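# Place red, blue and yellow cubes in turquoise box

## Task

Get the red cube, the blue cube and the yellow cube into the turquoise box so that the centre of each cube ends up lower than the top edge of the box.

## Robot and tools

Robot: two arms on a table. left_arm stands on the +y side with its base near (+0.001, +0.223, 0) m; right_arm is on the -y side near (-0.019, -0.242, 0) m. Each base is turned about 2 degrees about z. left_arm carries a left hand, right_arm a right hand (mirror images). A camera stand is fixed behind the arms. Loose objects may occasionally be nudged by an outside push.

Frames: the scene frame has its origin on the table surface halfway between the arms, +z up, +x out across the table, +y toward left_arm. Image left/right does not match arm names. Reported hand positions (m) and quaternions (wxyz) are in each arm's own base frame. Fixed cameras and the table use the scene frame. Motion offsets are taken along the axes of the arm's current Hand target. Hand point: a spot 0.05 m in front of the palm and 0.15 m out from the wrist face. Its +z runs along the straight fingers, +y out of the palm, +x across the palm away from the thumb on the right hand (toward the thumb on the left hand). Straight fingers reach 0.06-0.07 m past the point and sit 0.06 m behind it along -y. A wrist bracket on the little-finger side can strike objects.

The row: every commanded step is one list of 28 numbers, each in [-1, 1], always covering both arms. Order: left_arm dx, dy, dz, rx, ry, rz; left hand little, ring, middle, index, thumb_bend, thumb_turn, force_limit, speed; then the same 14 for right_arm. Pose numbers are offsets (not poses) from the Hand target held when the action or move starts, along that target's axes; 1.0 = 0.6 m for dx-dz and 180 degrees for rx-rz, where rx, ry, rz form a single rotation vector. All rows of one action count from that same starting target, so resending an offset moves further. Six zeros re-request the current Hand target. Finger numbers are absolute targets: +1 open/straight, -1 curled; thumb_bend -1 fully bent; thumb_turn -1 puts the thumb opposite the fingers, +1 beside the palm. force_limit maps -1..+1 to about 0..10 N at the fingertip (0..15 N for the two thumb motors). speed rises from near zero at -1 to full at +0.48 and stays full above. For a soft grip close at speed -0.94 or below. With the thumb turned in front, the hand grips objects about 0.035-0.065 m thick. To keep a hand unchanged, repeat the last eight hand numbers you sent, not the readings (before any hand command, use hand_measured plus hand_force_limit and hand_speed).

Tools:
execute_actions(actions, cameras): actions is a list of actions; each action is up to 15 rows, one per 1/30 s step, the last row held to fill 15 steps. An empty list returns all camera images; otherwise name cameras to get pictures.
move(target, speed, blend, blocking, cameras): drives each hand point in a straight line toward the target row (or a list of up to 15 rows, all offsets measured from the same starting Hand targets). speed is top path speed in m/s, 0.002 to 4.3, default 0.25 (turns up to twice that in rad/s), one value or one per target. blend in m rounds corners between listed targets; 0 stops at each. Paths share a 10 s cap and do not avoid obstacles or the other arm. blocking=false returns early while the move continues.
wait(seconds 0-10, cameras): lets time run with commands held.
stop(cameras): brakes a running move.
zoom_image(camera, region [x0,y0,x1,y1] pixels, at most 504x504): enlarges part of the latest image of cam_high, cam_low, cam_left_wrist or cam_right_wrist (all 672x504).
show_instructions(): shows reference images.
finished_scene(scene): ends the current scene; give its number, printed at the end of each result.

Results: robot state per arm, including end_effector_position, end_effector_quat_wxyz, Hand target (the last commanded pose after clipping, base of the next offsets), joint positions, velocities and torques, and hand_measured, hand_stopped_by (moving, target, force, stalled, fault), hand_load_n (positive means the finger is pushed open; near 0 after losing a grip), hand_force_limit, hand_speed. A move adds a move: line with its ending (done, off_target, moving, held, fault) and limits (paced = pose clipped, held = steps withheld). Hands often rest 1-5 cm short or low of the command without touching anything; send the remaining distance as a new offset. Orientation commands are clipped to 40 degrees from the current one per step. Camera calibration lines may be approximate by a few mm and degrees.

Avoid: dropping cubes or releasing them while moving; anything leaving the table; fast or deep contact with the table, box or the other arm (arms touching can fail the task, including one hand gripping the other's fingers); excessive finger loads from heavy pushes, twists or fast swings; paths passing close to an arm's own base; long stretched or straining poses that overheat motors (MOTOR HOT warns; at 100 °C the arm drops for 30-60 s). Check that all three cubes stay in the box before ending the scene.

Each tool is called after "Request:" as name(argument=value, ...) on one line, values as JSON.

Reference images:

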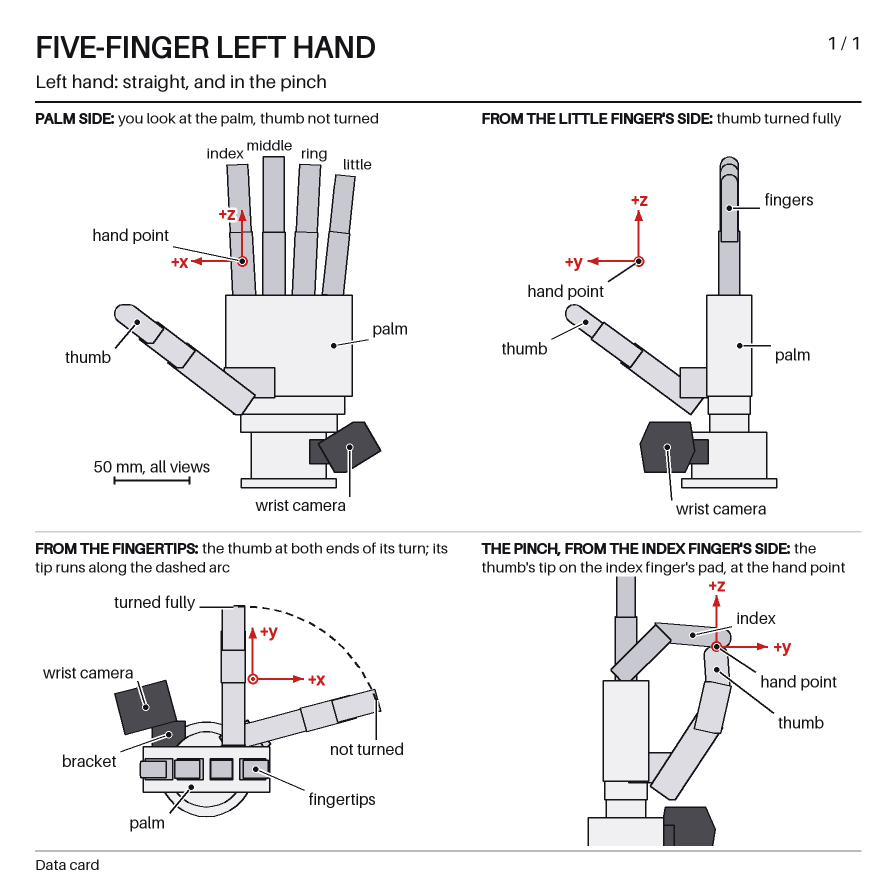

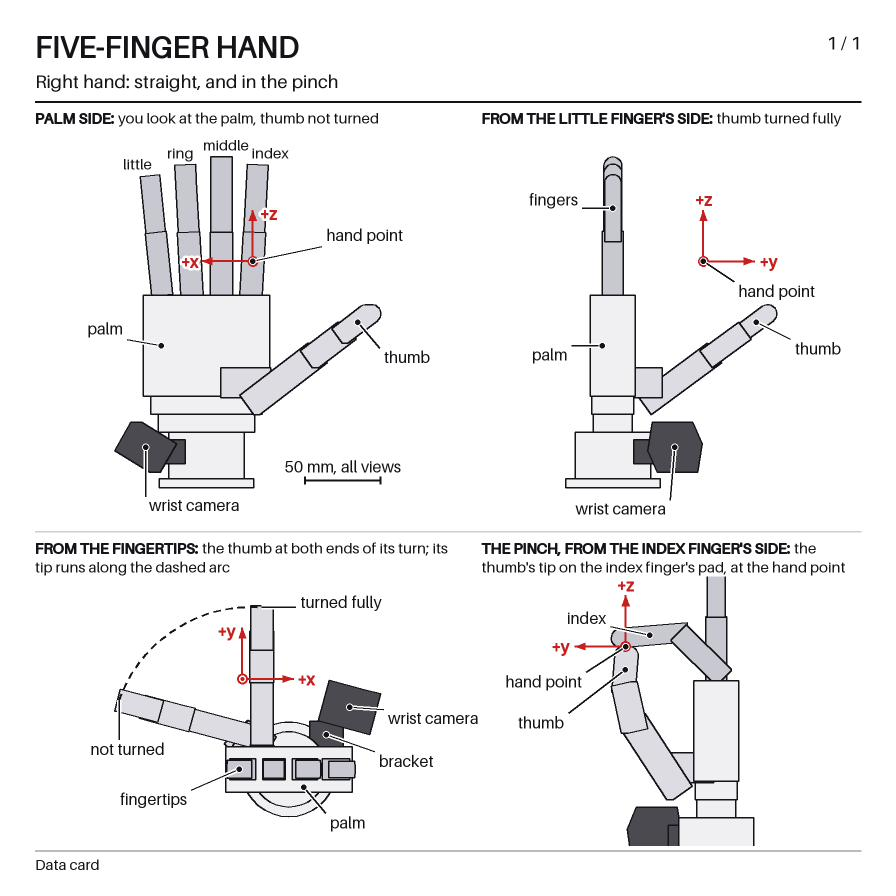

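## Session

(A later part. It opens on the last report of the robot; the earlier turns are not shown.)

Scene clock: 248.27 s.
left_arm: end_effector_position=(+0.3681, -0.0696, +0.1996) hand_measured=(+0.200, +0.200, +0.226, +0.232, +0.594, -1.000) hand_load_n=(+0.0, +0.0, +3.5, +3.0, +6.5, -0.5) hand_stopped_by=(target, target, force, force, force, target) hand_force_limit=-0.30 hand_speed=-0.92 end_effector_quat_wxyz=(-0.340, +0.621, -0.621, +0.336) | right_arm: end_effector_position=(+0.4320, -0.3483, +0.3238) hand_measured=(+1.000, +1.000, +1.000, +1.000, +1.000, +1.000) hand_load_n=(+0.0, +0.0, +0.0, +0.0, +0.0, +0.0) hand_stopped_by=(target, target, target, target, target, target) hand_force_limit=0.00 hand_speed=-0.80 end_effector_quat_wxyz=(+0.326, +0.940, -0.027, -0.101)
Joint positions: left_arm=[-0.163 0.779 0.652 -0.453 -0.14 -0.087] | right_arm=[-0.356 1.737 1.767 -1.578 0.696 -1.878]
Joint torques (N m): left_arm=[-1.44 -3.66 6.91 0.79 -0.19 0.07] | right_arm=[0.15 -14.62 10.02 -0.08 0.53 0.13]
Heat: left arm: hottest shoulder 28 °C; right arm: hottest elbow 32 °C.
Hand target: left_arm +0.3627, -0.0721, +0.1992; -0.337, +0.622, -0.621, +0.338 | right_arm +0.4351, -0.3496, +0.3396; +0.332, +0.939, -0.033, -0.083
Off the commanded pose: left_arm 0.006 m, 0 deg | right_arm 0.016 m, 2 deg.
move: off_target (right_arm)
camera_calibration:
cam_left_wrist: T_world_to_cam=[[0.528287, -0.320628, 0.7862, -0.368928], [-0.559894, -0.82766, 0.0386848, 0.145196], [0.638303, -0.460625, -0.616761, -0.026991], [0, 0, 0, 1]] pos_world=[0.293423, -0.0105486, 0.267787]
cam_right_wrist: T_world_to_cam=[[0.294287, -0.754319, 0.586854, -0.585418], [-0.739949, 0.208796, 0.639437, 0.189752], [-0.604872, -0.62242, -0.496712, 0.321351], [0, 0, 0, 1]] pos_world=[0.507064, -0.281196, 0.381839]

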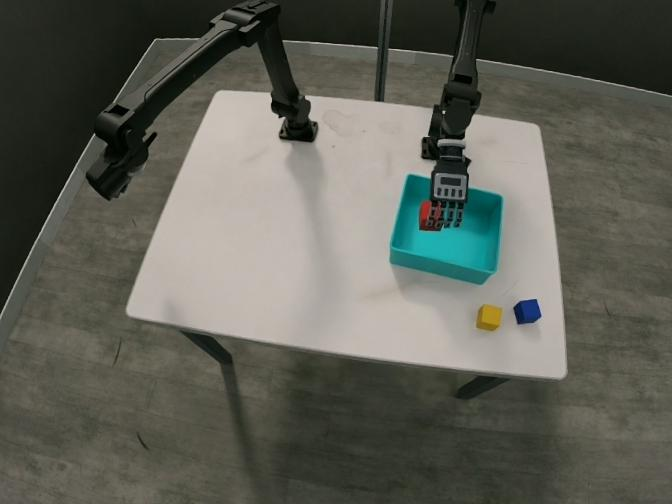

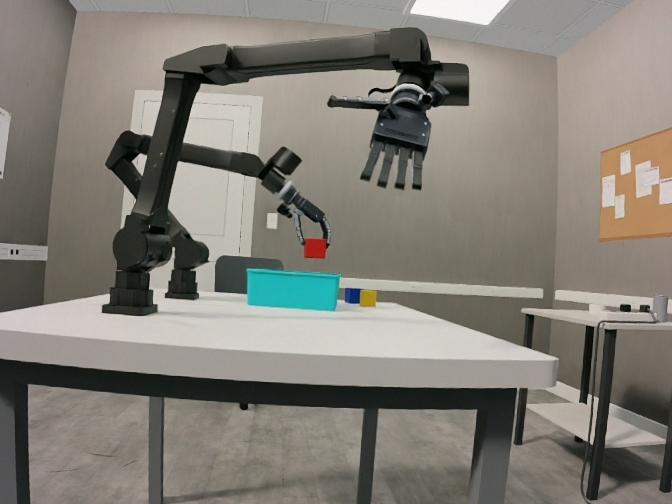

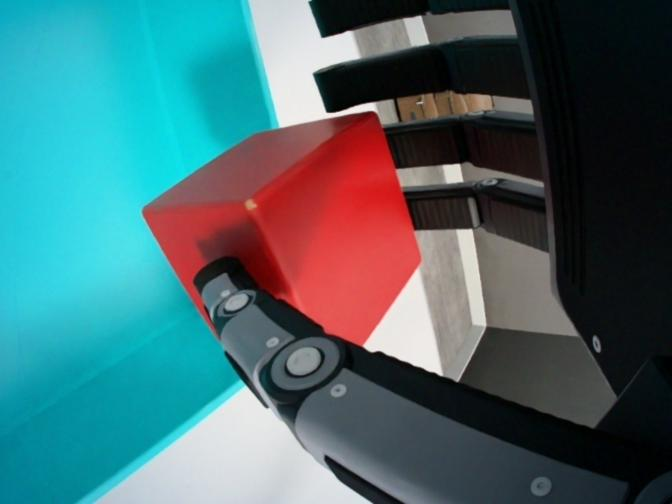

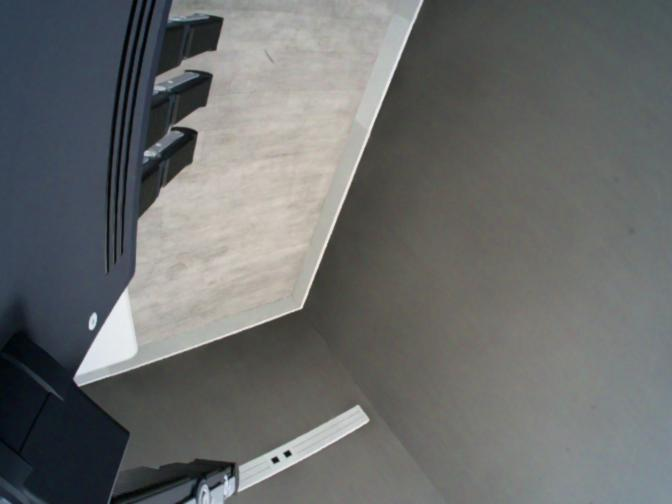

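Request:
move(target=[[0,0.1538,0.0999,0,0,0,0.2,0.2,-0.3,-0.3,0.0,-1,-0.3,-0.92,0,0,0,0,0,0,1,1,1,1,1,1,0,-0.8],[0,0.181,0.1175,0,0,0,0.2,0.2,-0.3,-0.3,0.0,-1,-0.3,-0.92,0,0,0,0,0,0,1,1,1,1,1,1,0,-0.8]], cameras=["all"], speed=[0.15, 0.06])

Request:
zoom_image(camera="cam_low", region=[230, 180, 380, 330])

Scene clock: 258.53 s.
left_arm: end_effector_position=(+0.3602, -0.0684, +0.0706) hand_measured=(+0.200, +0.200, +0.226, +0.232, +0.594, -1.000) hand_load_n=(+0.0, +0.0, +3.5, +3.0, +6.5, -0.5) hand_stopped_by=(target, target, force, force, force, target) hand_force_limit=-0.30 hand_speed=-0.92 end_effector_quat_wxyz=(-0.336, +0.623, -0.624, +0.331) | right_arm: end_effector_position=(+0.4320, -0.3483, +0.3238) hand_measured=(+1.000, +1.000, +1.000, +1.000, +1.000, +1.000) hand_load_n=(+0.0, +0.0, +0.0, +0.0, +0.0, +0.0) hand_stopped_by=(target, target, target, target, target, target) hand_force_limit=0.00 hand_speed=-0.80 end_effector_quat_wxyz=(+0.326, +0.940, -0.027, -0.101)
Joint positions: left_arm=[-0.164 0.936 0.368 -0.026 -0.141 -0.087] | right_arm=[-0.356 1.737 1.767 -1.578 0.696 -1.878]
Joint torques (N m): left_arm=[-1.49 -1.73 6 2.18 -0.2 0.06] | right_arm=[0.21 -14.51 9.98 -0.1 0.53 0.13]
Motor temperatures (°C): left_arm=[23 28 26 23 19 20] | right_arm=[25 23 32 22 23 22]
Heat: left arm: hottest shoulder 28 °C; right arm: hottest elbow 32 °C.
Hand target: left_arm +0.3628, -0.0721, +0.0697; -0.337, +0.622, -0.621, +0.338 | right_arm +0.4351, -0.3496, +0.3396; +0.332, +0.939, -0.033, -0.083
Off the commanded pose: left_arm 0.005 m, 1 deg | right_arm 0.016 m, 2 deg.
move: off_target (right_arm)
camera_calibration:
cam_left_wrist: T_world_to_cam=[[0.539288, -0.321803, 0.77821, -0.266493], [-0.55896, -0.827974, 0.04497, 0.145977], [0.629866, -0.45924, -0.626392, -0.097251], [0, 0, 0, 1]] pos_world=[0.286567, -0.00955479, 0.139905]
cam_right_wrist: T_world_to_cam=[[0.294287, -0.754319, 0.586854, -0.585418], [-0.739949, 0.208796, 0.639437, 0.189752], [-0.604872, -0.62242, -0.496712, 0.321351], [0, 0, 0, 1]] pos_world=[0.507064, -0.281196, 0.381839]

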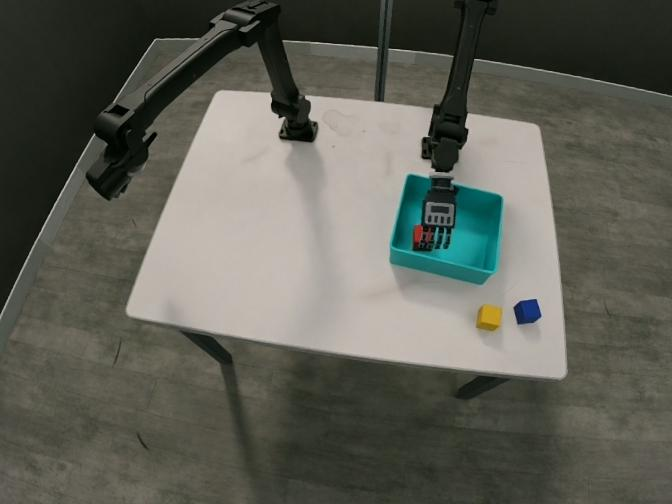

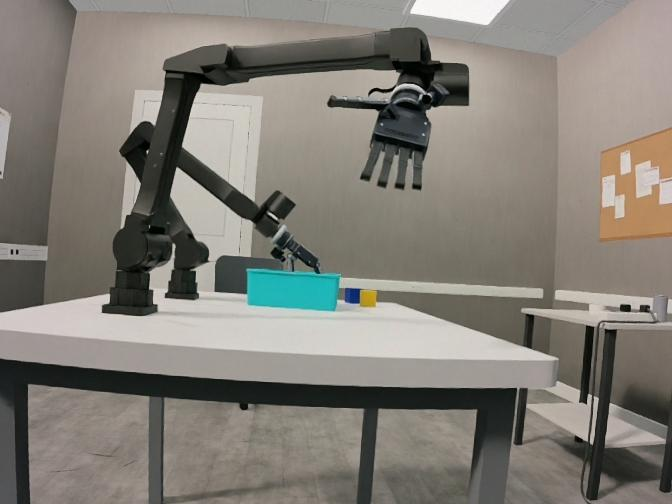

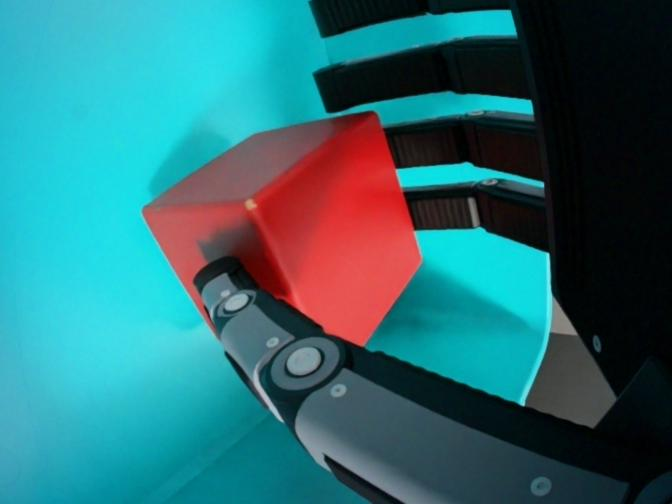

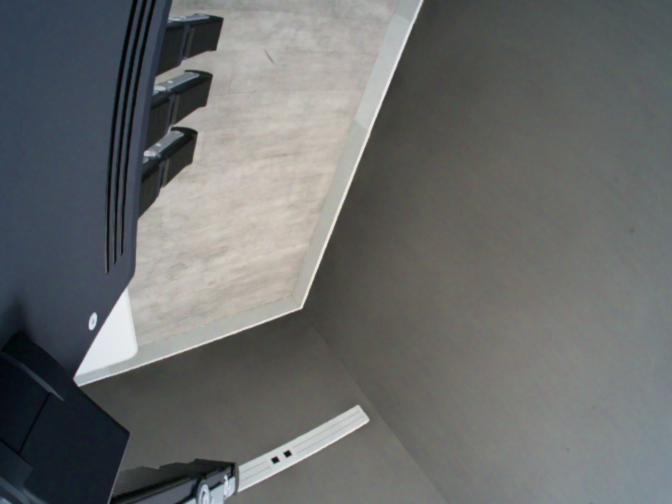

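Scaled by 3.360 from the camera's 672x504 image, which has a finer 960x720 frame.

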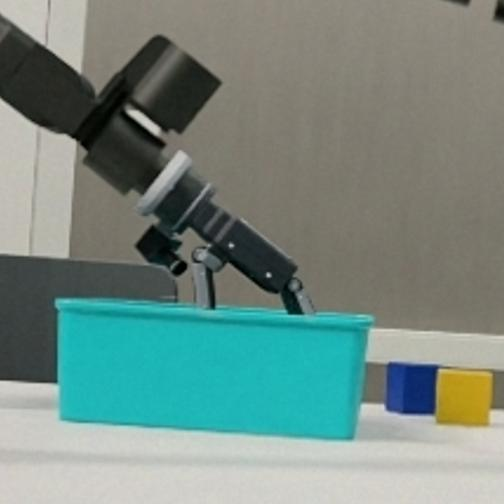

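Request:
execute_actions(actions=[[[0,0,0,0,0,0,0.45,0.45,0.45,0.45,0.8,-1,-0.3,-0.4,0,0,0,0,0,0,1,1,1,1,1,1,0,-0.8]]])

Request:
move(target=[[0,-0.1818,-0.1181,0,0,0,0.45,0.45,0.45,0.45,0.8,-1,-0.3,-0.4,0,0,0,0,0,0,1,1,1,1,1,1,0,-0.8],[-0.305,-0.2737,0.2378,0,0,0,1,1,1,1,1,-1,-0.3,0,0,0,0,0,0,0,1,1,1,1,1,1,0,-0.8]], cameras=["all"], speed=[0.15, 0.25])

Scene clock: 282.97 s.
left_arm: end_effector_position=(+0.3614, -0.0687, +0.0717) hand_measured=(+0.450, +0.450, +0.450, +0.450, +0.800, -1.000) hand_load_n=(+0.0, +0.0, +0.0, -0.5, +0.0, +0.0) hand_stopped_by=(target, target, target, target, target, target) hand_force_limit=-0.30 hand_speed=-0.40 end_effector_quat_wxyz=(-0.337, +0.623, -0.622, +0.334) | right_arm: end_effector_position=(+0.4320, -0.3483, +0.3238) hand_measured=(+1.000, +1.000, +1.000, +1.000, +1.000, +1.000) hand_load_n=(+0.0, +0.0, +0.0, +0.0, +0.0, +0.0) hand_stopped_by=(target, target, target, target, target, target) hand_force_limit=0.00 hand_speed=-0.80 end_effector_quat_wxyz=(+0.326, +0.940, -0.027, -0.101)
Joint positions: left_arm=[-0.164 0.936 0.368 -0.021 -0.141 -0.089] | right_arm=[-0.356 1.737 1.767 -1.578 0.696 -1.878]
Joint torques (N m): left_arm=[-1.44 -1.67 6.02 1.92 -0.19 0.07] | right_arm=[0.15 -14.62 9.96 -0.06 0.51 0.12]
Heat: left arm: hottest shoulder 28 °C; right arm: hottest elbow 32 °C.
Hand target: left_arm +0.3629, -0.0721, +0.0697; -0.337, +0.622, -0.621, +0.338 | right_arm +0.4351, -0.3496, +0.3396; +0.332, +0.939, -0.033, -0.083
Off the commanded pose: left_arm 0.004 m, 1 deg | right_arm 0.016 m, 2 deg.

Scene clock: 286.83 s.
left_arm: end_effector_position=(+0.5467, +0.1006, +0.1119) hand_measured=(+1.000, +1.000, +1.000, +1.000, +1.000, -1.000) hand_load_n=(+0.0, +0.0, +0.0, +0.0, +0.0, +0.0) hand_stopped_by=(target, target, target, target, target, target) hand_force_limit=-0.30 hand_speed=0.00 end_effector_quat_wxyz=(-0.315, +0.634, -0.625, +0.328) | right_arm: end_effector_position=(+0.4320, -0.3483, +0.3238) hand_measured=(+1.000, +1.000, +1.000, +1.000, +1.000, +1.000) hand_load_n=(+0.0, +0.0, +0.0, +0.0, +0.0, +0.0) hand_stopped_by=(target, target, target, target, target, target) hand_force_limit=0.00 hand_speed=-0.80 end_effector_quat_wxyz=(+0.326, +0.940, -0.027, -0.101)
Joint positions: left_arm=[0.308 1.487 0.952 -0.116 0.258 0.166] | right_arm=[-0.356 1.737 1.767 -1.578 0.696 -1.878]
Joint torques (N m): left_arm=[-0.21 -9.35 10.24 1.83 0.29 0.2] | right_arm=[0.26 -14.62 9.99 -0.08 0.49 0.13]
Heat: left arm: hottest shoulder 28 °C; right arm: hottest elbow 32 °C.
Hand target: left_arm +0.5719, +0.1111, +0.1299; -0.338, +0.622, -0.621, +0.338 | right_arm +0.4351, -0.3496, +0.3396; +0.332, +0.939, -0.033, -0.083
Off the commanded pose: left_arm 0.033 m, 3 deg | right_arm 0.016 m, 2 deg.
move: off_target (left_arm, right_arm); target 2's new numbers were sent with left_arm's hand 0.039 m and 4 deg from that target
camera_calibration:
cam_left_wrist: T_world_to_cam=[[0.569142, -0.30001, 0.765553, -0.361886], [-0.555537, -0.826711, 0.0890309, 0.381407], [0.606181, -0.475964, -0.637183, -0.0954116], [0, 0, 0, 1]] pos_world=[0.475687, 0.161332, 0.182291]
cam_right_wrist: T_world_to_cam=[[0.294287, -0.754319, 0.586854, -0.585418], [-0.739949, 0.208796, 0.639437, 0.189752], [-0.604872, -0.62242, -0.496712, 0.321351], [0, 0, 0, 1]] pos_world=[0.507064, -0.281196, 0.381839]

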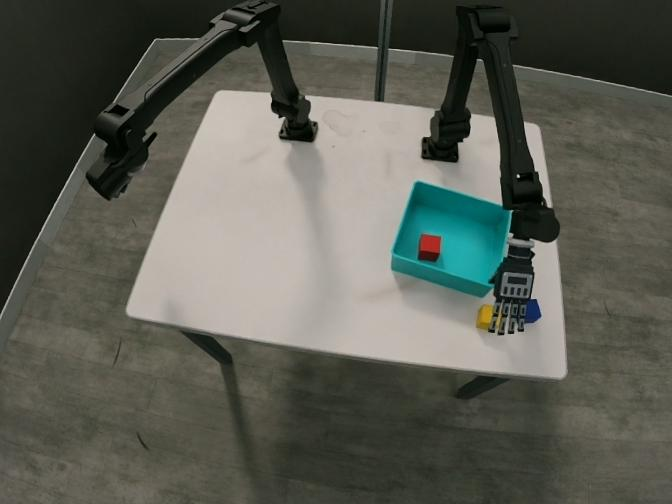

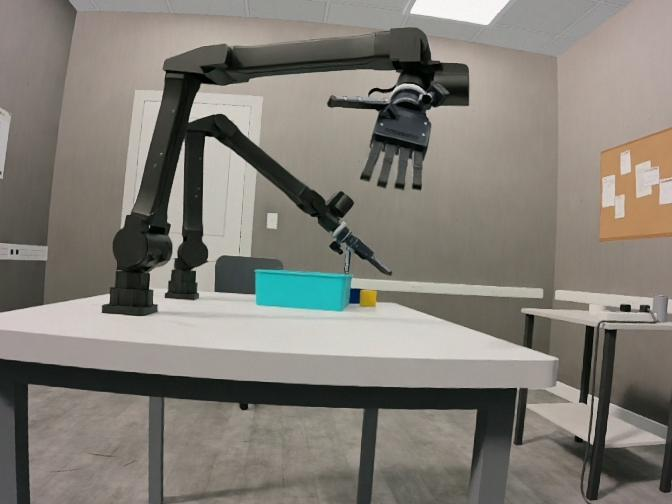

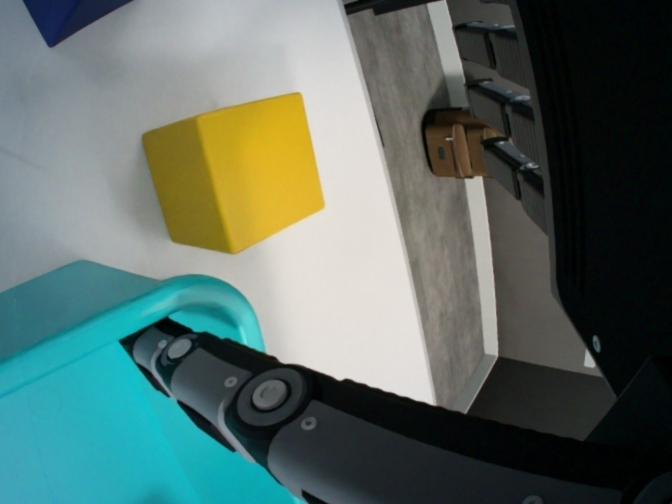

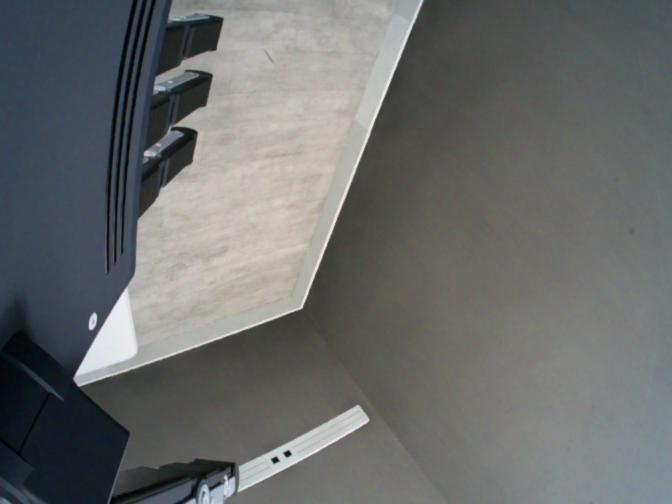

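Request:
move(target=[[0,-0.1258,-0.0818,0,0,0,1,1,1,1,1,-1,-0.3,0,0,0,0,0,0,0,1,1,1,1,1,1,0,-0.8],[0.0,-0.0605,-0.0293,0,0.0513,0.0333,1,1,1,1,1,-1,-0.3,0,0,0,0,0,0,0,1,1,1,1,1,1,0,-0.8]], cameras=["cam_high","cam_low","cam_left_wrist"], speed=[0.12, 0.12])

Scene clock: 313.57 s.
left_arm: end_effector_position=(+0.5612, +0.1004, +0.1598) hand_measured=(+1.000, +1.000, +1.000, +1.000, +1.000, -1.000) hand_load_n=(+0.0, +0.0, +0.0, +0.0, +0.0, +0.0) hand_stopped_by=(target, target, target, target, target, target) hand_force_limit=-0.30 hand_speed=0.00 end_effector_quat_wxyz=(+0.286, -0.568, +0.681, -0.364) | right_arm: end_effector_position=(+0.4320, -0.3483, +0.3238) hand_measured=(+1.000, +1.000, +1.000, +1.000, +1.000, +1.000) hand_load_n=(+0.0, +0.0, +0.0, +0.0, +0.0, +0.0) hand_stopped_by=(target, target, target, target, target, target) hand_force_limit=0.00 hand_speed=-0.80 end_effector_quat_wxyz=(+0.326, +0.940, -0.027, -0.101)
Joint positions: left_arm=[0.343 1.499 1.105 -0.291 0.445 0.309] | right_arm=[-0.356 1.737 1.767 -1.578 0.696 -1.878]
Joint torques (N m): left_arm=[0.15 -10.46 9.24 1.76 0.43 0.21] | right_arm=[0.15 -14.51 9.98 -0.06 0.52 0.12]
Heat: left arm: hottest elbow 30 °C; right arm: hottest elbow 33 °C.
Hand target: left_arm +0.5768, +0.1111, +0.1698; +0.304, -0.559, +0.678, -0.369 | right_arm +0.4351, -0.3496, +0.3396; +0.332, +0.939, -0.033, -0.083
Off the commanded pose: left_arm 0.021 m, 2 deg | right_arm 0.016 m, 2 deg.
move: off_target (left_arm, right_arm)
camera_calibration:
cam_left_wrist: T_world_to_cam=[[0.486778, -0.399887, 0.77662, -0.352431], [-0.707011, -0.702499, 0.0814264, 0.458751], [0.513013, -0.588715, -0.624685, -0.0121386], [0, 0, 0, 1]] pos_world=[0.502125, 0.174193, 0.228768]
Images, in order (width x height): cam_high 672x504, cam_low 672x504, cam_left_wrist 672x504.

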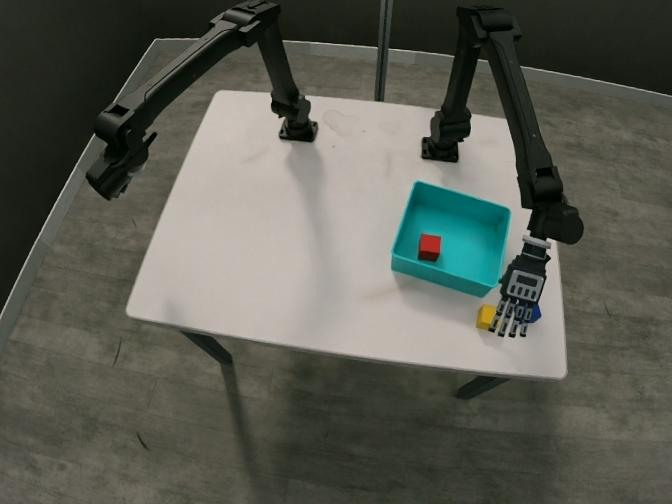

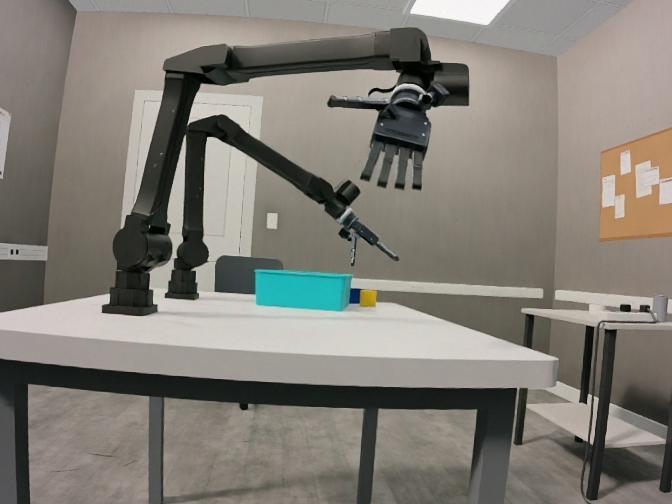

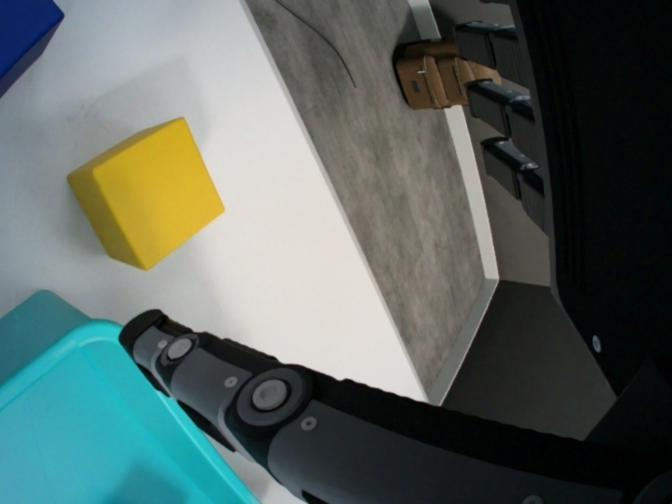

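Request:
move(target=[[0.1595,-0.029,0.0447,0,-0.0513,-0.0333,1,1,1,1,1,-1,-0.3,0,0,0,0,0,0,0,1,1,1,1,1,1,0,-0.8],[0.1595,0.1108,0.1355,0,-0.0513,-0.0333,1,1,1,1,1,-1,-0.3,0,0,0,0,0,0,0,1,1,1,1,1,1,0,-0.8]], cameras=["cam_high","cam_low","cam_left_wrist"], speed=[0.2, 0.12])

Request:
zoom_image(camera="cam_low", region=[240, 200, 440, 330])

Scene clock: 352.30 s.
left_arm: end_effector_position=(+0.5890, +0.0123, +0.0787) hand_measured=(+1.000, +1.000, +1.000, +1.000, +1.000, -1.000) hand_load_n=(+0.0, +0.0, +0.0, +0.0, +0.0, +0.0) hand_stopped_by=(target, target, target, target, target, target) hand_force_limit=-0.30 hand_speed=0.00 end_effector_quat_wxyz=(-0.338, +0.619, -0.623, +0.338) | right_arm: end_effector_position=(+0.4320, -0.3483, +0.3238) hand_measured=(+1.000, +1.000, +1.000, +1.000, +1.000, +1.000) hand_load_n=(+0.0, +0.0, +0.0, +0.0, +0.0, +0.0) hand_stopped_by=(target, target, target, target, target, target) hand_force_limit=0.00 hand_speed=-0.80 end_effector_quat_wxyz=(+0.326, +0.940, -0.027, -0.101)
Joint positions: left_arm=[0.095 1.587 0.931 0.079 0.081 0.056] | right_arm=[-0.356 1.737 1.767 -1.578 0.696 -1.878]
Joint torques (N m): left_arm=[-0.85 -10.64 5.57 1.95 -0.08 0.07] | right_arm=[0.09 -14.39 9.92 -0.09 0.52 0.13]
Motor temperatures (°C): left_arm=[23 28 31 23 19 20] | right_arm=[25 23 33 22 23 22]
Heat: left arm: hottest elbow 31 °C; right arm: hottest elbow 33 °C.
Hand target: left_arm +0.5901, +0.0109, +0.0698; -0.337, +0.622, -0.621, +0.338 | right_arm +0.4351, -0.3496, +0.3396; +0.332, +0.939, -0.033, -0.083
Off the commanded pose: left_arm 0.009 m, 0 deg | right_arm 0.016 m, 2 deg.
move: off_target (right_arm)
camera_calibration:
cam_left_wrist: T_world_to_cam=[[0.526667, -0.322797, 0.7864, -0.36344], [-0.564268, -0.824651, 0.0394033, 0.343836], [0.635786, -0.464493, -0.61646, -0.203379], [0, 0, 0, 1]] pos_world=[0.514733, 0.0717596, 0.146886]
Images, in order (width x height): cam_high 672x504, cam_low 672x504, cam_left_wrist 672x504.

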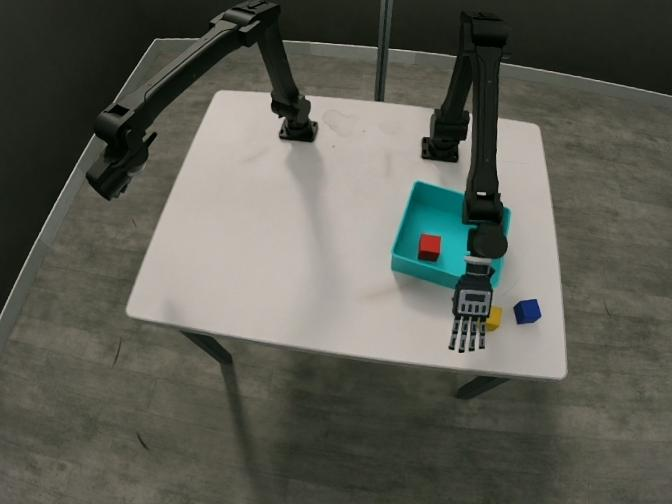

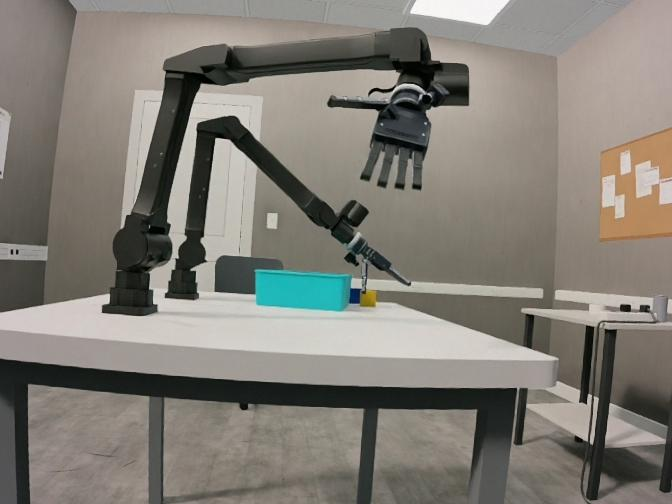

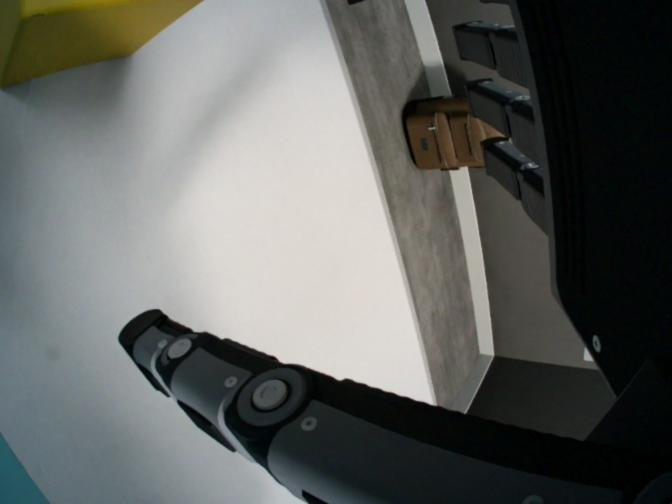

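Scaled by 2.520 from the camera's 672x504 image, which has a finer 960x720 frame.

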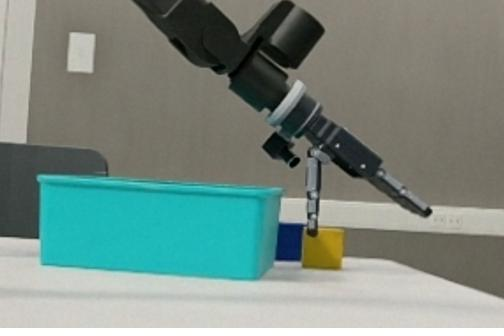

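Request:
move(target=[[0,0.0748,-0.1304,0,0,0,1,1,1,1,1,-1,-0.3,0,0,0,0,0,0,0,1,1,1,1,1,1,0,-0.8]], cameras=["cam_high","cam_low","cam_left_wrist"], speed=0.07)

Request:
zoom_image(camera="cam_low", region=[240, 200, 440, 330])

Scene clock: 361.13 s.
left_arm: end_effector_position=(+0.5022, +0.0063, +0.0693) hand_measured=(+1.000, +1.000, +1.000, +1.000, +1.000, -1.000) hand_load_n=(+0.0, +0.0, +0.0, +0.0, +0.0, +0.0) hand_stopped_by=(target, target, target, target, target, target) hand_force_limit=-0.30 hand_speed=0.00 end_effector_quat_wxyz=(-0.329, +0.624, -0.625, +0.334) | right_arm: end_effector_position=(+0.4320, -0.3483, +0.3238) hand_measured=(+1.000, +1.000, +1.000, +1.000, +1.000, +1.000) hand_load_n=(+0.0, +0.0, +0.0, +0.0, +0.0, +0.0) hand_stopped_by=(target, target, target, target, target, target) hand_force_limit=0.00 hand_speed=-0.80 end_effector_quat_wxyz=(+0.326, +0.940, -0.027, -0.101)
Joint positions: left_arm=[0.103 1.397 0.699 0.1 0.092 0.056] | right_arm=[-0.356 1.737 1.767 -1.578 0.696 -1.878]
Joint torques (N m): left_arm=[0.26 -10.64 4.94 1.62 0.21 0.18] | right_arm=[0.21 -14.56 9.94 -0.09 0.51 0.12]
Heat: left arm: hottest elbow 30 °C; right arm: hottest elbow 33 °C.
Hand target: left_arm +0.5000, +0.0109, +0.0747; -0.337, +0.622, -0.621, +0.338 | right_arm +0.4351, -0.3496, +0.3396; +0.332, +0.939, -0.033, -0.083
Off the commanded pose: left_arm 0.007 m, 1 deg | right_arm 0.016 m, 2 deg.
move: off_target (right_arm)
camera_calibration:
cam_left_wrist: T_world_to_cam=[[0.542995, -0.316596, 0.777768, -0.319806], [-0.563634, -0.823979, 0.0580923, 0.288625], [0.622473, -0.469921, -0.625861, -0.149355], [0, 0, 0, 1]] pos_world=[0.429301, 0.0663864, 0.138492]
Images, in order (width x height): cam_high 672x504, cam_low 672x504, cam_left_wrist 672x504.

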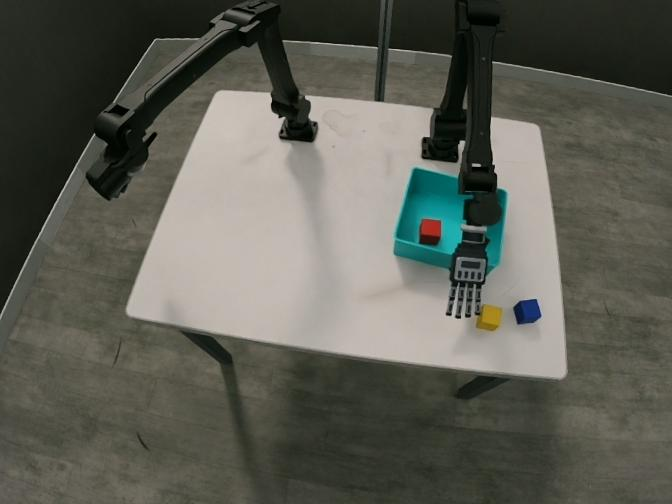

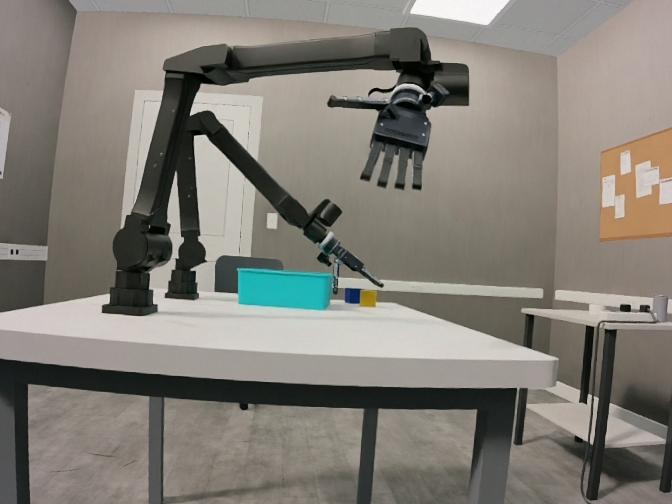

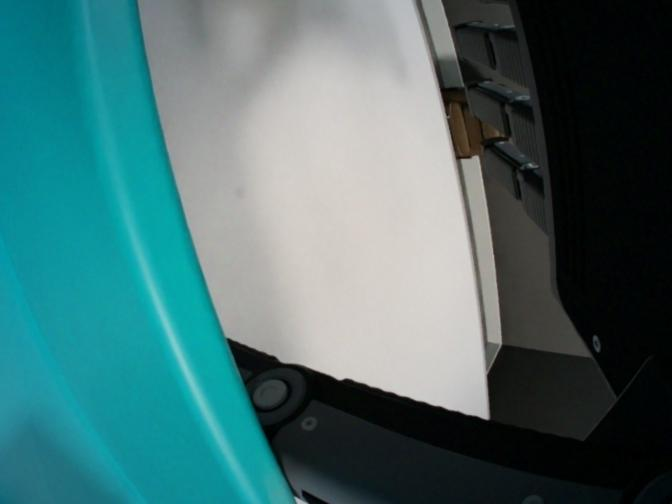

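Scaled by 2.520 from the camera's 672x504 image, which has a finer 960x720 frame.

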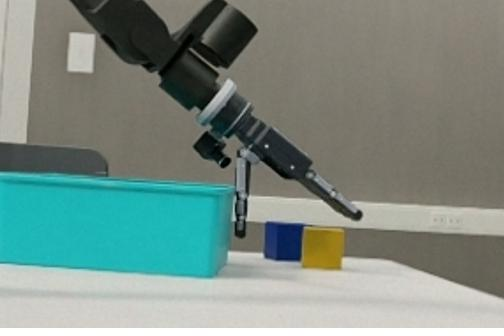

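Request:
move(target=[[0,-0.0273,0.0419,0,0,0,1,1,1,1,1,-1,-0.3,0,0,0,0,0,0,0,1,1,1,1,1,1,0,-0.8],[0,-0.1713,-0.0118,0,0,0,1,1,1,1,1,-1,-0.3,0,0,0,0,0,0,0,1,1,1,1,1,1,0,-0.8],[-0.1833,-0.1188,0.0819,0,0.0513,0.0333,1,1,1,1,1,-1,-0.3,0,0,0,0,0,0,0,1,1,1,1,1,1,0,-0.8]], cameras=["cam_high","cam_low","cam_left_wrist"], speed=0.15, blend=[0.02,0.03,0])

Request:
zoom_image(camera="cam_low", region=[320, 220, 420, 320])

Scene clock: 375.03 s.
left_arm: end_effector_position=(+0.5590, +0.1116, +0.0950) hand_measured=(+1.000, +1.000, +1.000, +1.000, +1.000, -1.000) hand_load_n=(+0.0, +0.0, +0.0, +0.0, +0.0, +0.0) hand_stopped_by=(target, target, target, target, target, target) hand_force_limit=-0.30 hand_speed=0.00 end_effector_quat_wxyz=(+0.288, -0.569, +0.678, -0.364) | right_arm: end_effector_position=(+0.4320, -0.3483, +0.3238) hand_measured=(+1.000, +1.000, +1.000, +1.000, +1.000, +1.000) hand_load_n=(+0.0, +0.0, +0.0, +0.0, +0.0, +0.0) hand_stopped_by=(target, target, target, target, target, target) hand_force_limit=0.00 hand_speed=-0.80 end_effector_quat_wxyz=(+0.326, +0.940, -0.027, -0.101)
Joint positions: left_arm=[0.366 1.584 1.012 -0.114 0.459 0.32] | right_arm=[-0.356 1.737 1.767 -1.578 0.696 -1.878]
Joint torques (N m): left_arm=[-0.38 -10.75 10.02 1.13 0.44 0.25] | right_arm=[0.09 -14.51 9.99 -0.12 0.52 0.11]
Heat: left arm: hottest elbow 29 °C; right arm: hottest elbow 33 °C.
Hand target: left_arm +0.5800, +0.1210, +0.1079; +0.304, -0.559, +0.678, -0.369 | right_arm +0.4351, -0.3496, +0.3396; +0.332, +0.939, -0.033, -0.083
Off the commanded pose: left_arm 0.026 m, 2 deg | right_arm 0.016 m, 2 deg.
move: off_target (left_arm, right_arm); blend cut to 0.015 m at target 1
camera_calibration:
cam_left_wrist: T_world_to_cam=[[0.486436, -0.397261, 0.77818, -0.296781], [-0.702904, -0.70694, 0.0784888, 0.468812], [0.518946, -0.585166, -0.623118, -0.0487636], [0, 0, 0, 1]] pos_world=[0.499201, 0.184988, 0.163767]
Images, in order (width x height): cam_high 672x504, cam_low 672x504, cam_left_wrist 672x504.

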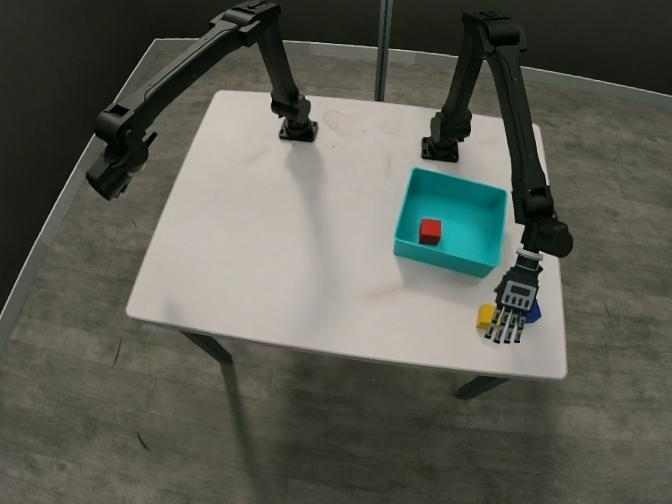

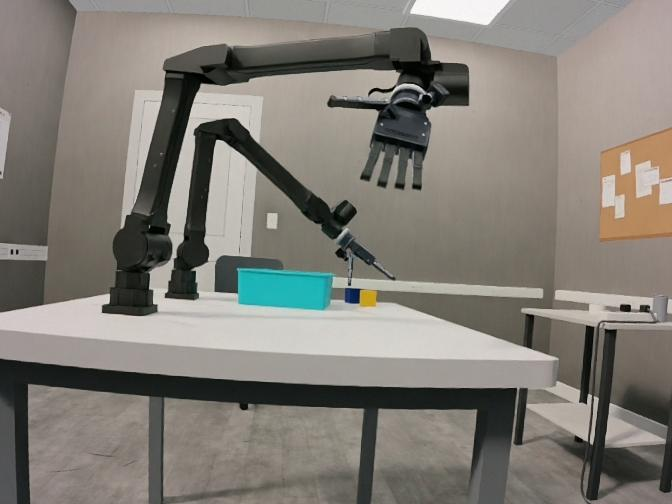

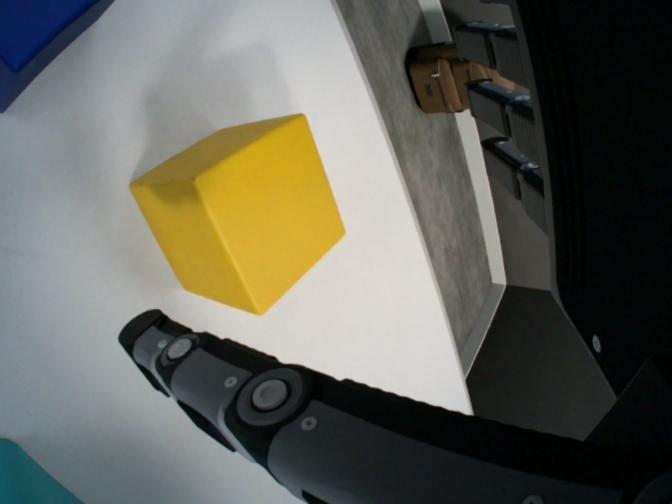

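Scaled by 5.040 from the camera's 672x504 image, which has a finer 960x720 frame.

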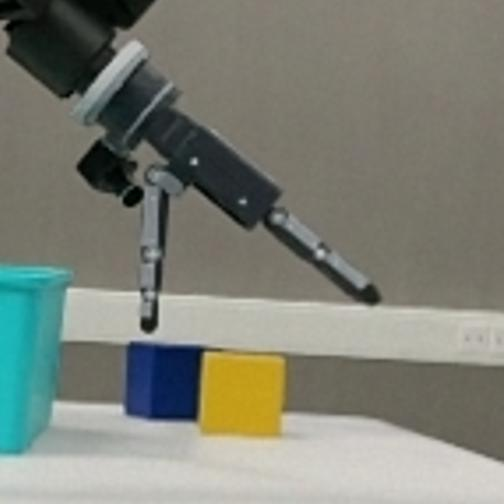

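Request:
move(target=[[0.0098,0.0638,0.0333,0,0,0,1,1,1,1,1,-1,-0.3,0,0,0,0,0,0,0,1,1,1,1,1,1,0,-0.8]], cameras=["cam_low","cam_left_wrist"], speed=0.1)

Request:
zoom_image(camera="cam_low", region=[320, 220, 420, 320])

Scene clock: 387.53 s.
left_arm: end_effector_position=(+0.5762, +0.1183, +0.0790) hand_measured=(+1.000, +1.000, +1.000, +1.000, +1.000, -1.000) hand_load_n=(+0.0, +0.0, +0.0, +0.0, +0.0, +0.0) hand_stopped_by=(target, target, target, target, target, target) hand_force_limit=-0.30 hand_speed=0.00 end_effector_quat_wxyz=(+0.308, -0.559, +0.675, -0.371) | right_arm: end_effector_position=(+0.4320, -0.3483, +0.3238) hand_measured=(+1.000, +1.000, +1.000, +1.000, +1.000, +1.000) hand_load_n=(+0.0, +0.0, +0.0, +0.0, +0.0, +0.0) hand_stopped_by=(target, target, target, target, target, target) hand_force_limit=0.00 hand_speed=-0.80 end_effector_quat_wxyz=(+0.326, +0.940, -0.027, -0.101)
Joint positions: left_arm=[0.366 1.642 1.012 -0.011 0.459 0.321] | right_arm=[-0.356 1.737 1.767 -1.578 0.696 -1.878]
Joint torques (N m): left_arm=[-0.91 -11.28 5.16 1.84 0.24 0.17] | right_arm=[0.15 -14.68 10 -0.08 0.52 0.13]
Heat: left arm: hottest elbow 29 °C; right arm: hottest elbow 33 °C.
Hand target: left_arm +0.5749, +0.1160, +0.0649; +0.304, -0.559, +0.678, -0.369 | right_arm +0.4351, -0.3496, +0.3396; +0.332, +0.939, -0.033, -0.083
Off the commanded pose: left_arm 0.014 m, 1 deg | right_arm 0.016 m, 2 deg.
move: off_target (left_arm, right_arm)
camera_calibration:
cam_left_wrist: T_world_to_cam=[[0.452564, -0.410806, 0.791469, -0.270033], [-0.70567, -0.707614, 0.0362229, 0.491856], [0.545174, -0.57491, -0.610134, -0.0810197], [0, 0, 0, 1]] pos_world=[0.513465, 0.190534, 0.146473]
Images, in order (width x height): cam_low 672x504, cam_left_wrist 672x504.

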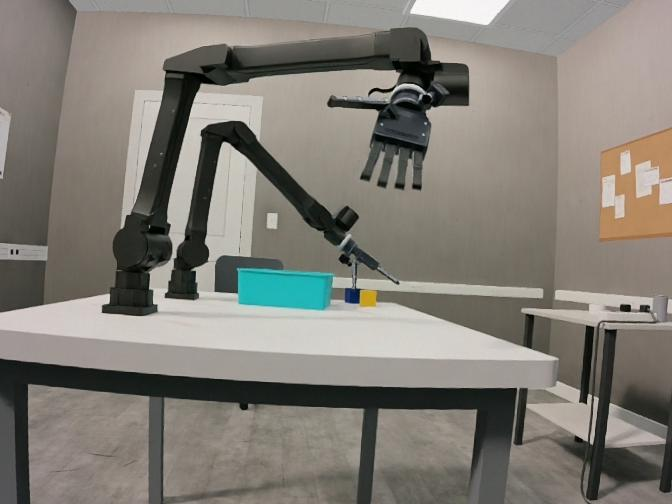

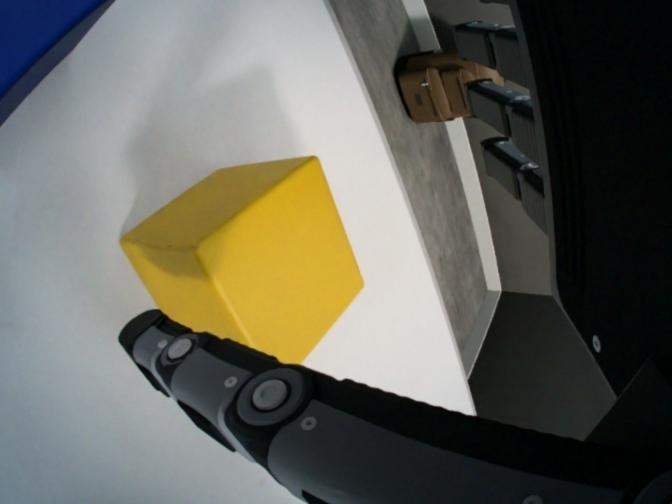

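Scaled by 5.040 from the camera's 672x504 image, which has a finer 960x720 frame.

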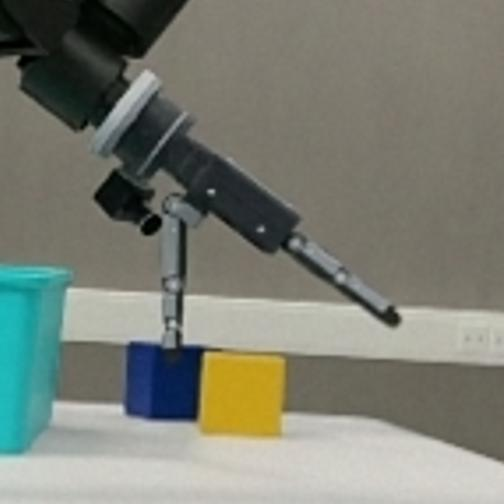

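Request:
move(target=[[0.011,0.034,0.0055,0,0,0,1,1,1,1,1,-1,-0.3,0,0,0,0,0,0,0,1,1,1,1,1,1,0,-0.8]], cameras=["cam_low","cam_left_wrist"], speed=0.1)

Request:
zoom_image(camera="cam_low", region=[320, 220, 420, 320])

Scene clock: 395.90 s.
left_arm: end_effector_position=(+0.5655, +0.1142, +0.0581) hand_measured=(+1.000, +1.000, +1.000, +1.000, +1.000, -1.000) hand_load_n=(+0.0, +0.0, +0.0, +0.0, +0.0, +0.0) hand_stopped_by=(target, target, target, target, target, target) hand_force_limit=-0.30 hand_speed=0.00 end_effector_quat_wxyz=(+0.306, -0.559, +0.675, -0.370) | right_arm: end_effector_position=(+0.4320, -0.3483, +0.3238) hand_measured=(+1.000, +1.000, +1.000, +1.000, +1.000, +1.000) hand_load_n=(+0.0, +0.0, +0.0, +0.0, +0.0, +0.0) hand_stopped_by=(target, target, target, target, target, target) hand_force_limit=0.00 hand_speed=-0.80 end_effector_quat_wxyz=(+0.326, +0.940, -0.027, -0.101)
Joint positions: left_arm=[0.366 1.653 0.959 0.051 0.459 0.321] | right_arm=[-0.356 1.737 1.767 -1.578 0.696 -1.878]
Joint torques (N m): left_arm=[-1.14 -11.05 5.15 1.84 0.16 0.15] | right_arm=[0.15 -14.51 9.95 -0.06 0.51 0.12]
Heat: left arm: hottest shoulder 28 °C; right arm: hottest elbow 33 °C.
Hand target: left_arm +0.5654, +0.1110, +0.0458; +0.303, -0.559, +0.678, -0.369 | right_arm +0.4351, -0.3496, +0.3396; +0.332, +0.939, -0.033, -0.083
Off the commanded pose: left_arm 0.012 m, 0 deg | right_arm 0.016 m, 2 deg.
move: off_target (left_arm, right_arm)
camera_calibration:
cam_left_wrist: T_world_to_cam=[[0.454851, -0.409925, 0.790615, -0.251588], [-0.705551, -0.707583, 0.0390391, 0.481822], [0.543423, -0.575576, -0.611068, -0.0892305], [0, 0, 0, 1]] pos_world=[0.502875, 0.186438, 0.125573]
Images, in order (width x height): cam_low 672x504, cam_left_wrist 672x504.

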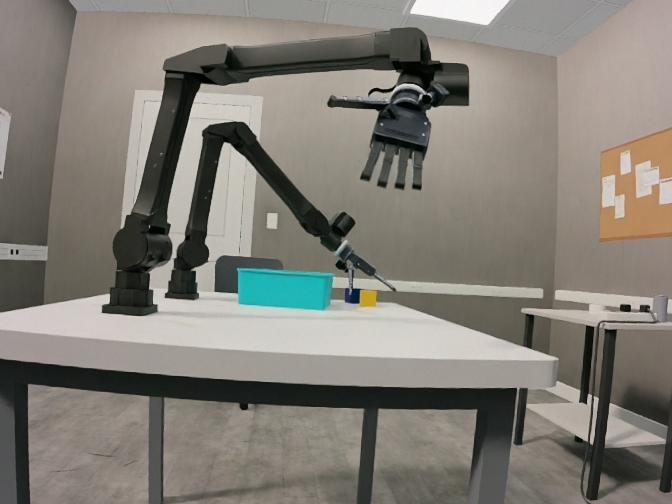

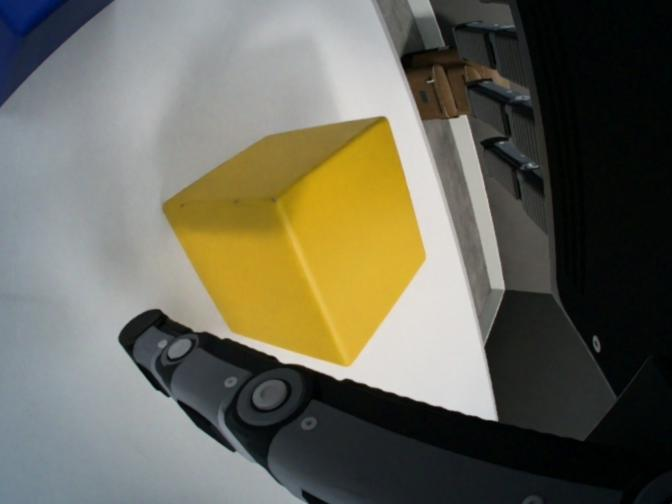

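Scaled by 5.040 from the camera's 672x504 image, which has a finer 960x720 frame.

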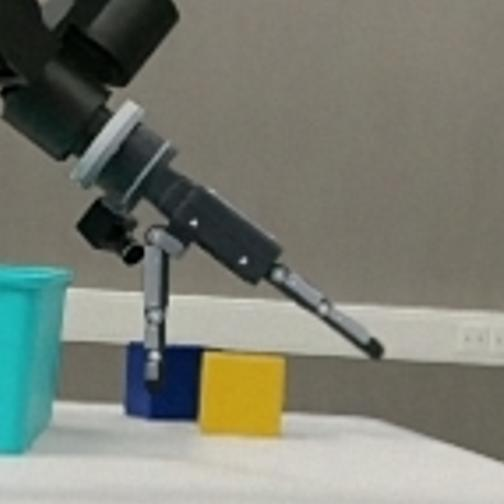

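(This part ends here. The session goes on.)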